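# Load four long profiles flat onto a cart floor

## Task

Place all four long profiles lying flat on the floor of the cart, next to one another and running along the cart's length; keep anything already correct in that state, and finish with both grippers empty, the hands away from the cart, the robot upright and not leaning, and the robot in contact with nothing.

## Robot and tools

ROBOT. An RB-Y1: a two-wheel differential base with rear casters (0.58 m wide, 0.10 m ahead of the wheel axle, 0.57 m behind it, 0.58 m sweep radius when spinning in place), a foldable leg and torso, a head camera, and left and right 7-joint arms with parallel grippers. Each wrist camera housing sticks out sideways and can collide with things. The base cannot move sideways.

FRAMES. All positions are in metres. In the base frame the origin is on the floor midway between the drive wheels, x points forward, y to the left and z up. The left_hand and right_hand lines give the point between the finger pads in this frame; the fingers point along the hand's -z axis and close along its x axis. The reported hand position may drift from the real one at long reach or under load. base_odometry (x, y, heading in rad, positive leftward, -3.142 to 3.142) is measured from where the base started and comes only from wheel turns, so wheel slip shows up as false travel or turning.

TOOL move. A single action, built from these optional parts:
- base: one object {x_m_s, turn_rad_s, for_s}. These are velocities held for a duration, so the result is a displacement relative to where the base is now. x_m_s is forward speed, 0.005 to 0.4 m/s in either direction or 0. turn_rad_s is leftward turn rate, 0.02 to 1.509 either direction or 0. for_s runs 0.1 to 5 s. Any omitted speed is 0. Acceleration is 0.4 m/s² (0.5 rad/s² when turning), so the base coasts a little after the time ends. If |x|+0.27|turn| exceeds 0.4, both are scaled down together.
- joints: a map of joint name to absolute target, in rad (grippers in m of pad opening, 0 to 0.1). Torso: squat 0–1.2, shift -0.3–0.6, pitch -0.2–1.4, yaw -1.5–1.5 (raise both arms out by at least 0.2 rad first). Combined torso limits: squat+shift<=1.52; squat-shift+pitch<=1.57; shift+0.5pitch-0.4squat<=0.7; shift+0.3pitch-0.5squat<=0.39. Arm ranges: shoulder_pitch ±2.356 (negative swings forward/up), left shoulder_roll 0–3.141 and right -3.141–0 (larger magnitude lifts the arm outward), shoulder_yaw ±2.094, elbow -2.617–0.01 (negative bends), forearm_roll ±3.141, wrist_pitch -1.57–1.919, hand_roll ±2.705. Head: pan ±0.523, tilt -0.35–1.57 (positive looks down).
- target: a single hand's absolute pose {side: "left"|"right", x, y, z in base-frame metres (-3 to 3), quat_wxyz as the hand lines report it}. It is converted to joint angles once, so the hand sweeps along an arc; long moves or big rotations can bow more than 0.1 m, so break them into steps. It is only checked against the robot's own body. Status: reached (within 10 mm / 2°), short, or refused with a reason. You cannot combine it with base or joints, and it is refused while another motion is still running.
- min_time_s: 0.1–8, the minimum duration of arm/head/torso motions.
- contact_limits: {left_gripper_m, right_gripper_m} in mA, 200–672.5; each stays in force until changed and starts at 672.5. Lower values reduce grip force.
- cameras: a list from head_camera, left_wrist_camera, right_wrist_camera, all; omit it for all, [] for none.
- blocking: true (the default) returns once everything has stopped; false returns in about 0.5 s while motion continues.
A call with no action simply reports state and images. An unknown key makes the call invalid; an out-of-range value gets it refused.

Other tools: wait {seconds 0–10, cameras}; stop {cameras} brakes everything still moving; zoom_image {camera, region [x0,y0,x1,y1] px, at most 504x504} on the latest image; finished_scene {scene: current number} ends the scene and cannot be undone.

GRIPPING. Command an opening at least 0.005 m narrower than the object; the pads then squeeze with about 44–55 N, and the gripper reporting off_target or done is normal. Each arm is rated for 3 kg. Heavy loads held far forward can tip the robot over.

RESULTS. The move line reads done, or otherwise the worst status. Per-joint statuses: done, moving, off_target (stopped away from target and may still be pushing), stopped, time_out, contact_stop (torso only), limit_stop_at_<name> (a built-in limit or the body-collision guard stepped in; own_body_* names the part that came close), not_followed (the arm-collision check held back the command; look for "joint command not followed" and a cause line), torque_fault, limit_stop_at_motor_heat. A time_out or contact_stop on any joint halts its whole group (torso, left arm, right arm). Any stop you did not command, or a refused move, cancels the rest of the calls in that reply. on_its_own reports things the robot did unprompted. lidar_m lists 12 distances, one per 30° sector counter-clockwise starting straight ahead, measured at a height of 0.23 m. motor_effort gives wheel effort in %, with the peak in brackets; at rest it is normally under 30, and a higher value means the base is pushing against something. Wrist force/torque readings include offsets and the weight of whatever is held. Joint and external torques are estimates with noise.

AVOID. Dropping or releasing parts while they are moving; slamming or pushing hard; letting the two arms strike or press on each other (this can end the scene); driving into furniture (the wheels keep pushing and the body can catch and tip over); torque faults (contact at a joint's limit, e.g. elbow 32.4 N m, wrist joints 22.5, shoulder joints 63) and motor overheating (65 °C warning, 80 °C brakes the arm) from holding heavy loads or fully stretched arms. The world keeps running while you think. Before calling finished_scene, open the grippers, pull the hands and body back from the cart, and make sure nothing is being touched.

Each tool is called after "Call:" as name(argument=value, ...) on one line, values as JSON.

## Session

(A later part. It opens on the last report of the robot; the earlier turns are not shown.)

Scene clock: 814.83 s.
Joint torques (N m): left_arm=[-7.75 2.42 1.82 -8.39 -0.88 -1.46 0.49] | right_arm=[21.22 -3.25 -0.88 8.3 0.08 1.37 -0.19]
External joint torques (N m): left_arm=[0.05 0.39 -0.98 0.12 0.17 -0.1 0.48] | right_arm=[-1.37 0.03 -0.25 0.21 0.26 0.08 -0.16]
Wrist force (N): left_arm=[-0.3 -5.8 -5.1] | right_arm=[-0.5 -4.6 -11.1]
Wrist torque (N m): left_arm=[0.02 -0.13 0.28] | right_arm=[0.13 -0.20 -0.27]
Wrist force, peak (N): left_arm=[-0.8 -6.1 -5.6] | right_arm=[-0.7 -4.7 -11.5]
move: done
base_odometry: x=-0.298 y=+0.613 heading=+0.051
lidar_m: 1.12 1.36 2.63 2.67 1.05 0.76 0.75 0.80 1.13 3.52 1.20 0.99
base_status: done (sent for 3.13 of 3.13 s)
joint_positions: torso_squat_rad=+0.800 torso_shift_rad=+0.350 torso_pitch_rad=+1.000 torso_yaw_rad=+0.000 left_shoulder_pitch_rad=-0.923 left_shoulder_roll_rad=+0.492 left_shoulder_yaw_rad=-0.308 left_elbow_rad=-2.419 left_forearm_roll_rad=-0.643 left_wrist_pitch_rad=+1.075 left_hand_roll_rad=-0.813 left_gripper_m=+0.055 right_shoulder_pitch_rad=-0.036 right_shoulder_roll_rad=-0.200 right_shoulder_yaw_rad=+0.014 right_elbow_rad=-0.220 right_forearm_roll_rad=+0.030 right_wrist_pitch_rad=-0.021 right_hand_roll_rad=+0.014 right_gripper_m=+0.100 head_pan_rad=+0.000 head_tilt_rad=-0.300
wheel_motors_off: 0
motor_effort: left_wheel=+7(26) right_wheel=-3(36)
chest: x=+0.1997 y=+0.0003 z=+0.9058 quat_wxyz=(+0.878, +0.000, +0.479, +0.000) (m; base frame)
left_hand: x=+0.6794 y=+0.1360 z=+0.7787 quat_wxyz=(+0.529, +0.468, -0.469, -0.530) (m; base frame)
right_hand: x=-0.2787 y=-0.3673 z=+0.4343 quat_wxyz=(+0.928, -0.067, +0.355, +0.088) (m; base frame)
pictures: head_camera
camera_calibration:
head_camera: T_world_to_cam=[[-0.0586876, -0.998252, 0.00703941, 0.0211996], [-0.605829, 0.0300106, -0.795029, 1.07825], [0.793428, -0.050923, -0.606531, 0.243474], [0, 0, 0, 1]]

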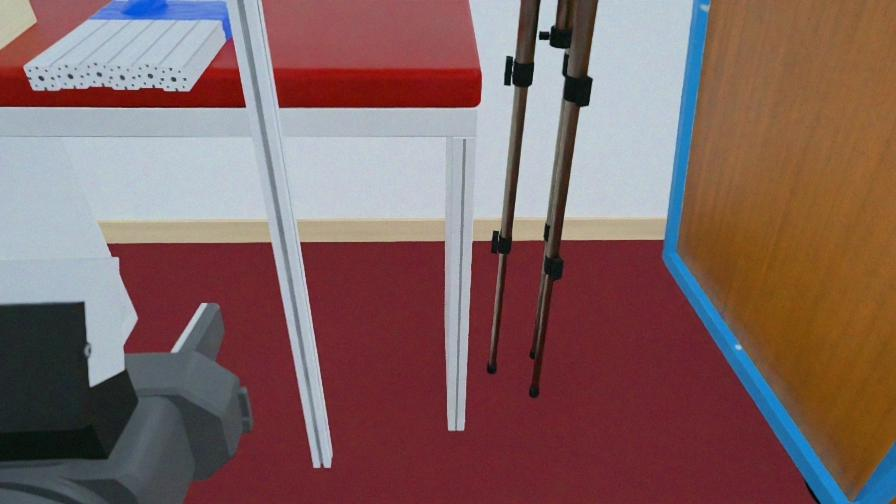

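Call:
move(target={"side":"left","x":0.69,"y":0.136,"z":0.549,"quat_wxyz":[0.530,0.468,-0.468,-0.530]}, min_time_s=2, cameras=["left_wrist_camera"])

Call:
move(base={"x_m_s":0.2,"for_s":1.5}, cameras=["left_wrist_camera","head_camera"])

Scene clock: 821.23 s.
Joint torques (N m): left_arm=[-6.89 -0.14 0.69 -8.98 -1.14 0.66 0.37] | right_arm=[21 -3.07 -0.23 8.05 -0.11 1.35 -0.3]
External joint torques (N m): left_arm=[0.45 -1.13 -0.93 0.06 -0.21 0.15 0.36] | right_arm=[-1.59 0.21 0.4 -0.03 0.07 0.06 -0.27]
Wrist force (N): left_arm=[-0.2 -5.9 -4.6] | right_arm=[-0.5 -4.4 -11.1]
Wrist torque (N m): left_arm=[0.06 -0.17 0.25] | right_arm=[0.13 -0.20 -0.26]
Wrist force, peak (N): left_arm=[-0.5 -6.1 -5.5] | right_arm=[-0.3 -4.6 -11.7]
move: done
base_odometry: x=-0.298 y=+0.613 heading=+0.051
lidar_m: 1.12 1.34 2.63 2.65 1.05 0.76 0.75 0.81 1.13 3.50 1.21 0.99
joint_positions: torso_squat_rad=+0.800 torso_shift_rad=+0.350 torso_pitch_rad=+1.000 torso_yaw_rad=+0.000 left_shoulder_pitch_rad=-0.853 left_shoulder_roll_rad=+0.354 left_shoulder_yaw_rad=-0.332 left_elbow_rad=-1.531 left_forearm_roll_rad=-1.611 left_wrist_pitch_rad=+0.596 left_hand_roll_rad=+0.286 left_gripper_m=+0.055 right_shoulder_pitch_rad=-0.036 right_shoulder_roll_rad=-0.200 right_shoulder_yaw_rad=+0.014 right_elbow_rad=-0.220 right_forearm_roll_rad=+0.030 right_wrist_pitch_rad=-0.021 right_hand_roll_rad=+0.014 right_gripper_m=+0.100 head_pan_rad=+0.000 head_tilt_rad=-0.300
joint_status: all done
wheel_motors_off: 0
motor_effort: left_wheel=+9(10) right_wheel=-2(4)
chest: x=+0.1997 y=+0.0003 z=+0.9058 quat_wxyz=(+0.878, +0.000, +0.479, +0.000) (m; base frame)
left_hand: x=+0.6900 y=+0.1360 z=+0.5492 quat_wxyz=(+0.530, +0.467, -0.467, -0.531) (m; base frame)
left_hand_status: reached (checked arc, planned for 2.0 s): 0 mm and 0.2 deg off.
right_hand: x=-0.2787 y=-0.3673 z=+0.4343 quat_wxyz=(+0.928, -0.067, +0.355, +0.088) (m; base frame)
pictures: left_wrist_camera
camera_calibration:
left_wrist_camera: T_world_to_cam=[[-0.0321261, -0.999187, 0.0243735, 0.144073], [-0.58314, -0.00106716, -0.812371, 0.880645], [0.811736, -0.0403115, -0.582632, -0.155804], [0, 0, 0, 1]]

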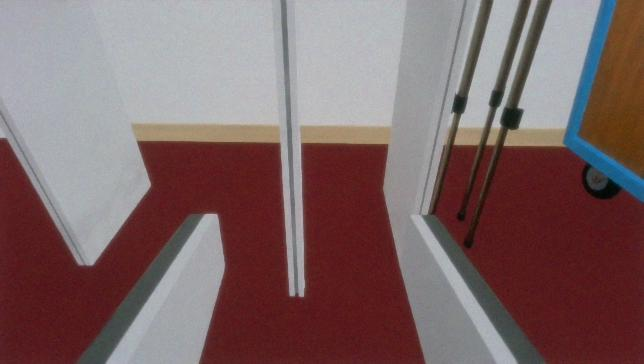

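Scene clock: 823.53 s.
Joint torques (N m): left_arm=[-7.1 -0.34 0.41 -9.12 -1.24 0.53 0.28] | right_arm=[21.15 -2.97 0.11 8.1 0.09 1.29 -0.32]
External joint torques (N m): left_arm=[0.24 -1.33 -1.21 -0.08 -0.32 0.02 0.27] | right_arm=[-1.44 0.31 0.74 0.02 0.27 0 -0.28]
Wrist force (N): left_arm=[0.0 -5.9 -5.0] | right_arm=[-0.4 -4.4 -11.3]
Wrist torque (N m): left_arm=[0.04 -0.12 0.25] | right_arm=[0.12 -0.18 -0.28]
Wrist force, peak (N): left_arm=[-0.1 -6.3 -5.1] | right_arm=[-0.6 -4.2 -11.6]
move: done
base_odometry: x=+0.002 y=+0.629 heading=+0.051
lidar_m: 0.83 1.10 2.20 3.69 1.46 1.08 1.05 1.11 1.58 4.88 0.75 0.76
base_status: done (sent for 1.5 of 1.5 s)
joint_positions: torso_squat_rad=+0.800 torso_shift_rad=+0.350 torso_pitch_rad=+1.000 torso_yaw_rad=+0.000 left_shoulder_pitch_rad=-0.853 left_shoulder_roll_rad=+0.354 left_shoulder_yaw_rad=-0.332 left_elbow_rad=-1.531 left_forearm_roll_rad=-1.611 left_wrist_pitch_rad=+0.596 left_hand_roll_rad=+0.286 left_gripper_m=+0.055 right_shoulder_pitch_rad=-0.036 right_shoulder_roll_rad=-0.200 right_shoulder_yaw_rad=+0.014 right_elbow_rad=-0.220 right_forearm_roll_rad=+0.030 right_wrist_pitch_rad=-0.021 right_hand_roll_rad=+0.014 right_gripper_m=+0.100 head_pan_rad=+0.000 head_tilt_rad=-0.300
wheel_motors_off: 0
motor_effort: left_wheel=+1(43) right_wheel=-2(29)
chest: x=+0.1997 y=+0.0003 z=+0.9058 quat_wxyz=(+0.878, +0.000, +0.480, +0.000) (m; base frame)
left_hand: x=+0.6900 y=+0.1360 z=+0.5492 quat_wxyz=(+0.530, +0.467, -0.467, -0.531) (m; base frame)
right_hand: x=-0.2787 y=-0.3673 z=+0.4343 quat_wxyz=(+0.928, -0.067, +0.355, +0.088) (m; base frame)
pictures: head_camera, left_wrist_camera
camera_calibration:
head_camera: T_world_to_cam=[[-0.0586886, -0.998252, 0.00704162, 0.0211983], [-0.605837, 0.0300099, -0.795023, 1.07825], [0.793421, -0.0509248, -0.606539, 0.243473], [0, 0, 0, 1]]
left_wrist_camera: T_world_to_cam=[[-0.032143, -0.999186, 0.0243847, 0.144066], [-0.583141, -0.00106638, -0.81237, 0.880645], [0.811735, -0.0403318, -0.582632, -0.15581], [0, 0, 0, 1]]

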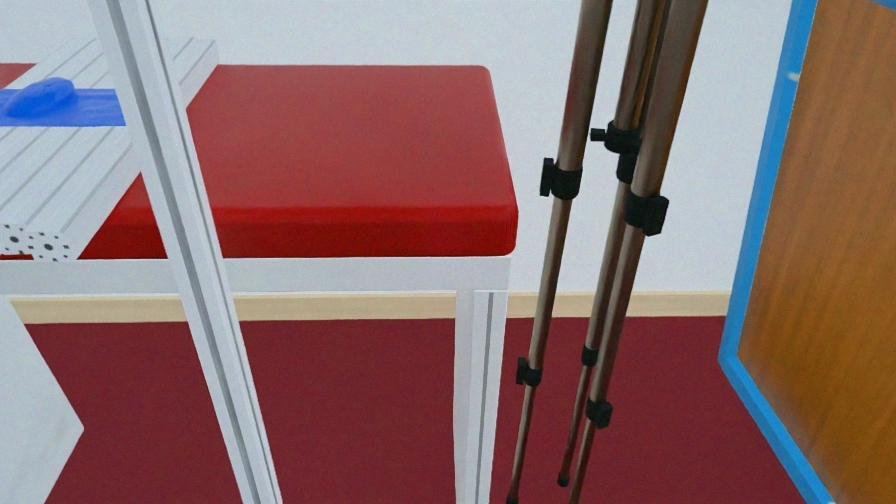

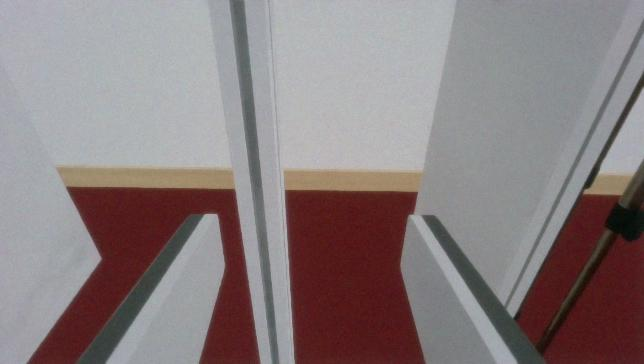

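Call:
move(target={"side":"left","x":0.69,"y":0.162,"z":0.549,"quat_wxyz":[0.530,0.468,-0.468,-0.530]}, min_time_s=1, cameras=["left_wrist_camera"])

Call:
move(base={"x_m_s":0.1,"for_s":0.5}, cameras=["left_wrist_camera"])

Scene clock: 831.67 s.
Joint torques (N m): left_arm=[-6.31 3.1 3.13 -9.22 -0.64 0.47 0.38] | right_arm=[20.77 -2.64 -0.01 8.34 -0.01 1.29 -0.27]
External joint torques (N m): left_arm=[0.56 0.9 0.92 -0.32 0.25 -0.12 0.37] | right_arm=[-1.82 0.64 0.62 0.26 0.17 0 -0.23]
Wrist force (N): left_arm=[-0.3 -5.5 -4.9] | right_arm=[-0.3 -4.5 -11.1]
Wrist torque (N m): left_arm=[-0.01 -0.18 0.25] | right_arm=[0.13 -0.18 -0.27]
Wrist force, peak (N): left_arm=[-0.1 -6.1 -4.9] | right_arm=[-0.7 -4.3 -11.6]
move: done
base_odometry: x=+0.002 y=+0.629 heading=+0.051
lidar_m: 0.82 1.09 2.18 3.69 1.46 1.08 1.05 1.11 1.57 4.89 0.75 0.75
joint_positions: torso_squat_rad=+0.800 torso_shift_rad=+0.350 torso_pitch_rad=+1.000 torso_yaw_rad=+0.000 left_shoulder_pitch_rad=-0.823 left_shoulder_roll_rad=+0.411 left_shoulder_yaw_rad=-0.309 left_elbow_rad=-1.553 left_forearm_roll_rad=-1.607 left_wrist_pitch_rad=+0.576 left_hand_roll_rad=+0.334 left_gripper_m=+0.055 right_shoulder_pitch_rad=-0.036 right_shoulder_roll_rad=-0.200 right_shoulder_yaw_rad=+0.014 right_elbow_rad=-0.220 right_forearm_roll_rad=+0.030 right_wrist_pitch_rad=-0.021 right_hand_roll_rad=+0.014 right_gripper_m=+0.100 head_pan_rad=+0.000 head_tilt_rad=-0.300
joint_status: all done
wheel_motors_off: 0
motor_effort: left_wheel=+0(1) right_wheel=-1(6)
chest: x=+0.1997 y=+0.0003 z=+0.9058 quat_wxyz=(+0.878, +0.000, +0.480, +0.000) (m; base frame)
left_hand: x=+0.6900 y=+0.1618 z=+0.5490 quat_wxyz=(+0.530, +0.468, -0.468, -0.530) (m; base frame)
left_hand_status: reached (checked arc, planned for 1.0 s): 0 mm and 0.0 deg off.
right_hand: x=-0.2787 y=-0.3673 z=+0.4343 quat_wxyz=(+0.928, -0.067, +0.355, +0.088) (m; base frame)
pictures: left_wrist_camera
camera_calibration:
left_wrist_camera: T_world_to_cam=[[-0.0316394, -0.999187, 0.0249812, 0.16915], [-0.581315, -0.00193571, -0.813676, 0.880029], [0.813063, -0.0402662, -0.580781, -0.156824], [0, 0, 0, 1]]

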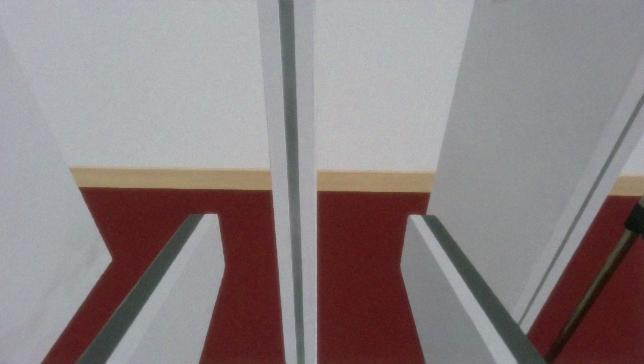

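Scene clock: 833.07 s.
Joint torques (N m): left_arm=[-6.65 3.36 2.54 -8.74 -0.63 0.61 0.38] | right_arm=[21.19 -3.13 -0.45 8.18 0.03 1.2 -0.31]
External joint torques (N m): left_arm=[0.22 1.16 0.33 0.16 0.26 0.02 0.37] | right_arm=[-1.39 0.15 0.18 0.1 0.21 -0.09 -0.27]
Wrist force (N): left_arm=[-0.2 -5.5 -4.8] | right_arm=[-0.5 -4.4 -11.4]
Wrist torque (N m): left_arm=[-0.02 -0.19 0.26] | right_arm=[0.11 -0.20 -0.28]
Wrist force, peak (N): left_arm=[-0.4 -5.9 -5.1] | right_arm=[-0.6 -4.5 -11.8]
move: done
base_odometry: x=+0.052 y=+0.631 heading=+0.052
lidar_m: 0.77 1.06 2.09 3.84 1.54 1.13 1.10 1.17 1.64 4.96 0.71 0.83
base_status: done (sent for 0.5 of 0.5 s)
joint_positions: torso_squat_rad=+0.800 torso_shift_rad=+0.350 torso_pitch_rad=+1.000 torso_yaw_rad=+0.000 left_shoulder_pitch_rad=-0.823 left_shoulder_roll_rad=+0.411 left_shoulder_yaw_rad=-0.309 left_elbow_rad=-1.554 left_forearm_roll_rad=-1.607 left_wrist_pitch_rad=+0.576 left_hand_roll_rad=+0.334 left_gripper_m=+0.055 right_shoulder_pitch_rad=-0.036 right_shoulder_roll_rad=-0.200 right_shoulder_yaw_rad=+0.014 right_elbow_rad=-0.220 right_forearm_roll_rad=+0.030 right_wrist_pitch_rad=-0.021 right_hand_roll_rad=+0.014 right_gripper_m=+0.100 head_pan_rad=+0.000 head_tilt_rad=-0.300
wheel_motors_off: 0
motor_effort: left_wheel=-1(27) right_wheel=-5(28)
chest: x=+0.1996 y=+0.0003 z=+0.9058 quat_wxyz=(+0.878, +0.000, +0.479, +0.000) (m; base frame)
left_hand: x=+0.6899 y=+0.1618 z=+0.5490 quat_wxyz=(+0.530, +0.468, -0.468, -0.530) (m; base frame)
right_hand: x=-0.2787 y=-0.3673 z=+0.4343 quat_wxyz=(+0.928, -0.067, +0.355, +0.088) (m; base frame)
pictures: left_wrist_camera
camera_calibration:
left_wrist_camera: T_world_to_cam=[[-0.0315918, -0.999189, 0.0249674, 0.169172], [-0.581284, -0.00195366, -0.813698, 0.880039], [0.813087, -0.0402193, -0.580751, -0.156813], [0, 0, 0, 1]]

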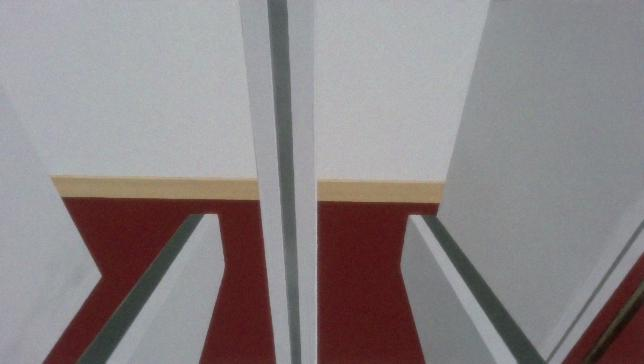

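Call:
move(target={"side":"left","x":0.69,"y":0.174,"z":0.549,"quat_wxyz":[0.530,0.468,-0.468,-0.530]}, min_time_s=1, cameras=["left_wrist_camera"])

Call:
move(base={"x_m_s":0.1,"for_s":0.4}, cameras=["left_wrist_camera"])

Scene clock: 838.77 s.
Joint torques (N m): left_arm=[-5.89 3.89 3.5 -9.32 -0.85 0.73 0.66] | right_arm=[20.63 -3.03 -0.29 8 0 1.21 -0.25]
External joint torques (N m): left_arm=[0.76 1.14 1.01 -0.49 0.01 0.1 0.65] | right_arm=[-1.96 0.25 0.34 -0.08 0.18 -0.08 -0.22]
Wrist force (N): left_arm=[-0.5 -5.4 -4.7] | right_arm=[-0.5 -4.4 -11.3]
Wrist torque (N m): left_arm=[-0.02 -0.22 0.26] | right_arm=[0.12 -0.22 -0.26]
Wrist force, peak (N): left_arm=[-0.4 -5.9 -5.1] | right_arm=[-0.5 -4.5 -11.6]
move: done
base_odometry: x=+0.052 y=+0.631 heading=+0.052
lidar_m: 0.77 1.06 2.10 3.85 1.55 1.13 1.10 1.18 1.66 4.97 0.71 0.84
joint_positions: torso_squat_rad=+0.800 torso_shift_rad=+0.350 torso_pitch_rad=+1.000 torso_yaw_rad=+0.000 left_shoulder_pitch_rad=-0.810 left_shoulder_roll_rad=+0.437 left_shoulder_yaw_rad=-0.298 left_elbow_rad=-1.563 left_forearm_roll_rad=-1.603 left_wrist_pitch_rad=+0.566 left_hand_roll_rad=+0.354 left_gripper_m=+0.055 right_shoulder_pitch_rad=-0.036 right_shoulder_roll_rad=-0.200 right_shoulder_yaw_rad=+0.014 right_elbow_rad=-0.220 right_forearm_roll_rad=+0.030 right_wrist_pitch_rad=-0.021 right_hand_roll_rad=+0.014 right_gripper_m=+0.100 head_pan_rad=+0.000 head_tilt_rad=-0.300
joint_status: all done
wheel_motors_off: 0
motor_effort: left_wheel=-1(2) right_wheel=-4(7)
chest: x=+0.1996 y=+0.0003 z=+0.9058 quat_wxyz=(+0.878, +0.000, +0.479, +0.000) (m; base frame)
left_hand: x=+0.6900 y=+0.1735 z=+0.5491 quat_wxyz=(+0.530, +0.468, -0.468, -0.530) (m; base frame)
left_hand_status: reached (checked arc, planned for 1.0 s): 0 mm and 0.0 deg off.
right_hand: x=-0.2787 y=-0.3673 z=+0.4343 quat_wxyz=(+0.928, -0.067, +0.355, +0.088) (m; base frame)
pictures: left_wrist_camera
camera_calibration:
left_wrist_camera: T_world_to_cam=[[-0.0314197, -0.9992, 0.0247393, 0.180879], [-0.581389, -0.00186292, -0.813624, 0.880212], [0.813019, -0.039947, -0.580865, -0.156303], [0, 0, 0, 1]]

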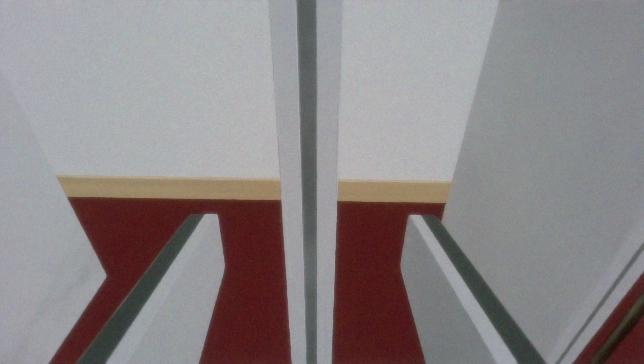

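Scene clock: 840.07 s.
Joint torques (N m): left_arm=[-7.01 3.83 3.1 -8.7 -0.72 0.62 0.68] | right_arm=[21.41 -2.77 -0.04 8.22 0.12 1.26 -0.29]
External joint torques (N m): left_arm=[-0.35 1.08 0.61 0.13 0.14 -0.01 0.66] | right_arm=[-1.18 0.51 0.59 0.14 0.3 -0.03 -0.26]
Wrist force (N): left_arm=[-0.5 -5.6 -4.8] | right_arm=[-0.6 -4.2 -11.2]
Wrist torque (N m): left_arm=[-0.01 -0.22 0.24] | right_arm=[0.10 -0.21 -0.26]
Wrist force, peak (N): left_arm=[-0.5 -5.8 -5.1] | right_arm=[-0.5 -4.4 -11.6]
move: done
base_odometry: x=+0.092 y=+0.633 heading=+0.052
lidar_m: 0.73 1.03 2.03 3.98 1.58 1.18 1.14 1.21 1.71 4.84 0.70 0.82
base_status: done (sent for 0.4 of 0.4 s)
joint_positions: torso_squat_rad=+0.800 torso_shift_rad=+0.350 torso_pitch_rad=+1.000 torso_yaw_rad=+0.000 left_shoulder_pitch_rad=-0.810 left_shoulder_roll_rad=+0.437 left_shoulder_yaw_rad=-0.298 left_elbow_rad=-1.563 left_forearm_roll_rad=-1.603 left_wrist_pitch_rad=+0.565 left_hand_roll_rad=+0.354 left_gripper_m=+0.055 right_shoulder_pitch_rad=-0.036 right_shoulder_roll_rad=-0.200 right_shoulder_yaw_rad=+0.014 right_elbow_rad=-0.220 right_forearm_roll_rad=+0.030 right_wrist_pitch_rad=-0.021 right_hand_roll_rad=+0.014 right_gripper_m=+0.100 head_pan_rad=+0.000 head_tilt_rad=-0.300
wheel_motors_off: 0
motor_effort: left_wheel=-1(28) right_wheel=-2(28)
chest: x=+0.1997 y=+0.0003 z=+0.9058 quat_wxyz=(+0.878, +0.000, +0.479, +0.000) (m; base frame)
left_hand: x=+0.6900 y=+0.1736 z=+0.5491 quat_wxyz=(+0.530, +0.468, -0.468, -0.530) (m; base frame)
right_hand: x=-0.2787 y=-0.3673 z=+0.4343 quat_wxyz=(+0.928, -0.067, +0.355, +0.088) (m; base frame)
pictures: left_wrist_camera
camera_calibration:
left_wrist_camera: T_world_to_cam=[[-0.0313707, -0.999203, 0.0246986, 0.180932], [-0.581425, -0.00185647, -0.813598, 0.88019], [0.812995, -0.0398835, -0.580903, -0.156256], [0, 0, 0, 1]]

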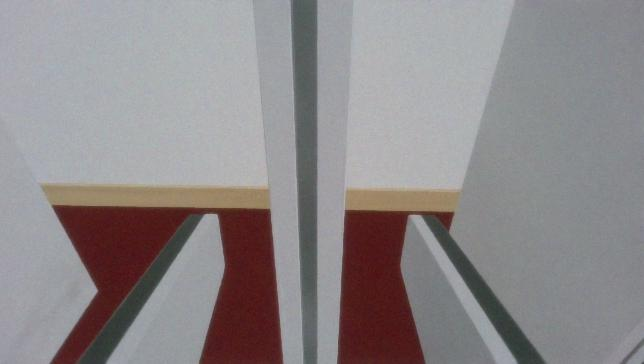

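Call:
move(base={"x_m_s":0.1,"for_s":0.5}, cameras=["left_wrist_camera"])

Scene clock: 846.27 s.
Joint torques (N m): left_arm=[-5.73 3.82 2.49 -8.45 -0.72 0.63 0.5] | right_arm=[20.72 -2.57 -0.21 7.97 0.01 1.22 -0.22]
External joint torques (N m): left_arm=[0.93 1.07 0 0.39 0.15 0 0.49] | right_arm=[-1.87 0.71 0.41 -0.11 0.19 -0.07 -0.18]
Wrist force (N): left_arm=[-0.5 -5.4 -5.0] | right_arm=[-0.4 -4.4 -11.4]
Wrist torque (N m): left_arm=[-0.02 -0.21 0.27] | right_arm=[0.11 -0.18 -0.27]
Wrist force, peak (N): left_arm=[-0.4 -6.3 -4.6] | right_arm=[-0.4 -4.6 -11.7]
move: done
base_odometry: x=+0.142 y=+0.636 heading=+0.052
lidar_m: 0.69 0.70 1.96 4.13 1.67 1.23 1.18 1.25 1.78 1.88 0.65 0.82
base_status: done (sent for 0.5 of 0.5 s)
joint_positions: torso_squat_rad=+0.800 torso_shift_rad=+0.350 torso_pitch_rad=+1.000 torso_yaw_rad=+0.000 left_shoulder_pitch_rad=-0.810 left_shoulder_roll_rad=+0.437 left_shoulder_yaw_rad=-0.298 left_elbow_rad=-1.563 left_forearm_roll_rad=-1.603 left_wrist_pitch_rad=+0.565 left_hand_roll_rad=+0.354 left_gripper_m=+0.055 right_shoulder_pitch_rad=-0.036 right_shoulder_roll_rad=-0.200 right_shoulder_yaw_rad=+0.014 right_elbow_rad=-0.220 right_forearm_roll_rad=+0.030 right_wrist_pitch_rad=-0.021 right_hand_roll_rad=+0.014 right_gripper_m=+0.100 head_pan_rad=+0.000 head_tilt_rad=-0.300
wheel_motors_off: 0
motor_effort: left_wheel=-1(27) right_wheel=-4(26)
chest: x=+0.1996 y=+0.0003 z=+0.9058 quat_wxyz=(+0.878, +0.000, +0.479, +0.000) (m; base frame)
left_hand: x=+0.6900 y=+0.1736 z=+0.5491 quat_wxyz=(+0.530, +0.468, -0.468, -0.530) (m; base frame)
right_hand: x=-0.2787 y=-0.3673 z=+0.4343 quat_wxyz=(+0.928, -0.067, +0.355, +0.088) (m; base frame)
pictures: left_wrist_camera
camera_calibration:
left_wrist_camera: T_world_to_cam=[[-0.0313443, -0.999204, 0.0246623, 0.18096], [-0.581404, -0.00184326, -0.813613, 0.880196], [0.813011, -0.0398409, -0.580884, -0.156286], [0, 0, 0, 1]]

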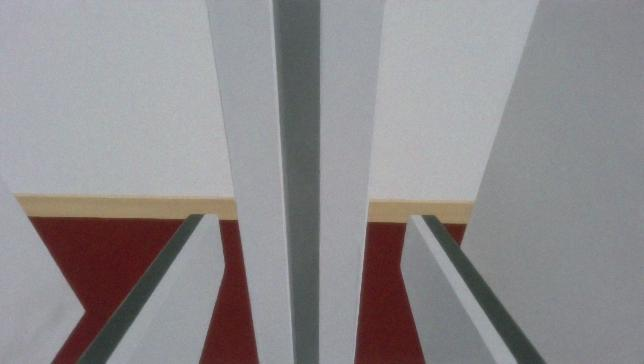

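Call:
move(base={"x_m_s":0.1,"for_s":0.2}, cameras=["left_wrist_camera"])

Call:
move(joints={"left_gripper_m":0.015}, cameras=["left_wrist_camera"])

Scene clock: 851.30 s.
Joint torques (N m): left_arm=[-6.31 3.33 2.88 -8.65 -0.85 0.65 0.65] | right_arm=[21.22 -3.47 -0.15 8.02 -0.03 1.24 -0.19]
External joint torques (N m): left_arm=[0.35 0.58 0.4 0.18 0.02 0.02 0.64] | right_arm=[-1.37 -0.19 0.48 -0.06 0.15 -0.05 -0.15]
Wrist force (N): left_arm=[-0.3 -5.2 -4.7] | right_arm=[-0.6 -4.5 -11.3]
Wrist torque (N m): left_arm=[-0.04 -0.20 0.23] | right_arm=[0.13 -0.22 -0.27]
Wrist force, peak (N): left_arm=[-0.5 -6.1 -5.0] | right_arm=[-0.5 -4.4 -11.6]
move: done
base_odometry: x=+0.158 y=+0.637 heading=+0.052
lidar_m: 0.68 0.67 1.93 4.20 1.67 1.24 1.20 1.28 1.81 1.75 0.65 0.82
base_status: done (sent for 0.2 of 0.2 s)
joint_positions: torso_squat_rad=+0.800 torso_shift_rad=+0.350 torso_pitch_rad=+1.000 torso_yaw_rad=+0.000 left_shoulder_pitch_rad=-0.810 left_shoulder_roll_rad=+0.437 left_shoulder_yaw_rad=-0.298 left_elbow_rad=-1.563 left_forearm_roll_rad=-1.603 left_wrist_pitch_rad=+0.565 left_hand_roll_rad=+0.354 left_gripper_m=+0.055 right_shoulder_pitch_rad=-0.036 right_shoulder_roll_rad=-0.200 right_shoulder_yaw_rad=+0.014 right_elbow_rad=-0.220 right_forearm_roll_rad=+0.030 right_wrist_pitch_rad=-0.021 right_hand_roll_rad=+0.014 right_gripper_m=+0.100 head_pan_rad=+0.000 head_tilt_rad=-0.300
wheel_motors_off: 0
motor_effort: left_wheel=+0(28) right_wheel=-3(26)
chest: x=+0.1997 y=+0.0003 z=+0.9058 quat_wxyz=(+0.878, +0.000, +0.480, +0.000) (m; base frame)
left_hand: x=+0.6900 y=+0.1737 z=+0.5491 quat_wxyz=(+0.530, +0.468, -0.468, -0.530) (m; base frame)
right_hand: x=-0.2787 y=-0.3673 z=+0.4343 quat_wxyz=(+0.928, -0.067, +0.355, +0.088) (m; base frame)
pictures: left_wrist_camera
camera_calibration:
left_wrist_camera: T_world_to_cam=[[-0.0313232, -0.999206, 0.0246383, 0.180982], [-0.581453, -0.00183369, -0.813578, 0.880179], [0.812977, -0.0398099, -0.580934, -0.156286], [0, 0, 0, 1]]

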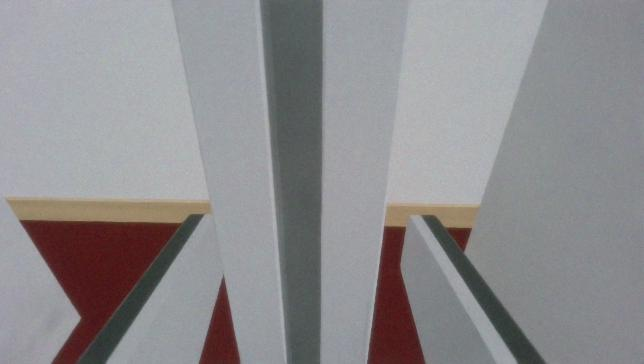

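Scene clock: 852.23 s.
Joint torques (N m): left_arm=[-6.92 3.55 2.42 -8.49 -1.25 0.88 -0.18] | right_arm=[21.45 -3.23 0.29 8.22 -0.06 1.24 -0.16]
External joint torques (N m): left_arm=[-0.27 0.8 -0.07 0.34 -0.38 0.25 -0.2] | right_arm=[-1.14 0.05 0.92 0.14 0.12 -0.05 -0.13]
Wrist force (N): left_arm=[0.9 -5.3 -4.1] | right_arm=[-0.5 -4.4 -11.2]
Wrist torque (N m): left_arm=[-0.01 -0.28 0.93] | right_arm=[0.10 -0.18 -0.27]
Wrist force, peak (N): left_arm=[0.8 -5.8 -4.7] | right_arm=[-0.6 -4.4 -11.6]
move: off_target
base_odometry: x=+0.158 y=+0.637 heading=+0.052
lidar_m: 0.67 0.68 1.96 4.19 1.66 1.26 1.20 1.29 1.81 1.78 0.65 0.81
joint_positions: torso_squat_rad=+0.800 torso_shift_rad=+0.350 torso_pitch_rad=+1.000 torso_yaw_rad=+0.000 left_shoulder_pitch_rad=-0.810 left_shoulder_roll_rad=+0.437 left_shoulder_yaw_rad=-0.298 left_elbow_rad=-1.563 left_forearm_roll_rad=-1.603 left_wrist_pitch_rad=+0.565 left_hand_roll_rad=+0.354 left_gripper_m=+0.031 right_shoulder_pitch_rad=-0.036 right_shoulder_roll_rad=-0.200 right_shoulder_yaw_rad=+0.014 right_elbow_rad=-0.220 right_forearm_roll_rad=+0.030 right_wrist_pitch_rad=-0.021 right_hand_roll_rad=+0.014 right_gripper_m=+0.100 head_pan_rad=+0.000 head_tilt_rad=-0.300
joint_status: left_gripper_m off_target (ended at +0.031, target +0.015)
wheel_motors_off: 0
motor_effort: left_wheel=+1(1) right_wheel=-3(3)
chest: x=+0.1997 y=+0.0003 z=+0.9058 quat_wxyz=(+0.878, +0.000, +0.480, +0.000) (m; base frame)
left_hand: x=+0.6900 y=+0.1736 z=+0.5491 quat_wxyz=(+0.530, +0.468, -0.468, -0.530) (m; base frame)
right_hand: x=-0.2787 y=-0.3673 z=+0.4343 quat_wxyz=(+0.928, -0.067, +0.355, +0.088) (m; base frame)
pictures: left_wrist_camera
camera_calibration:
left_wrist_camera: T_world_to_cam=[[-0.0313434, -0.999198, 0.0249286, 0.180816], [-0.581473, -0.00205725, -0.813563, 0.880232], [0.812961, -0.0399951, -0.580942, -0.156234], [0, 0, 0, 1]]

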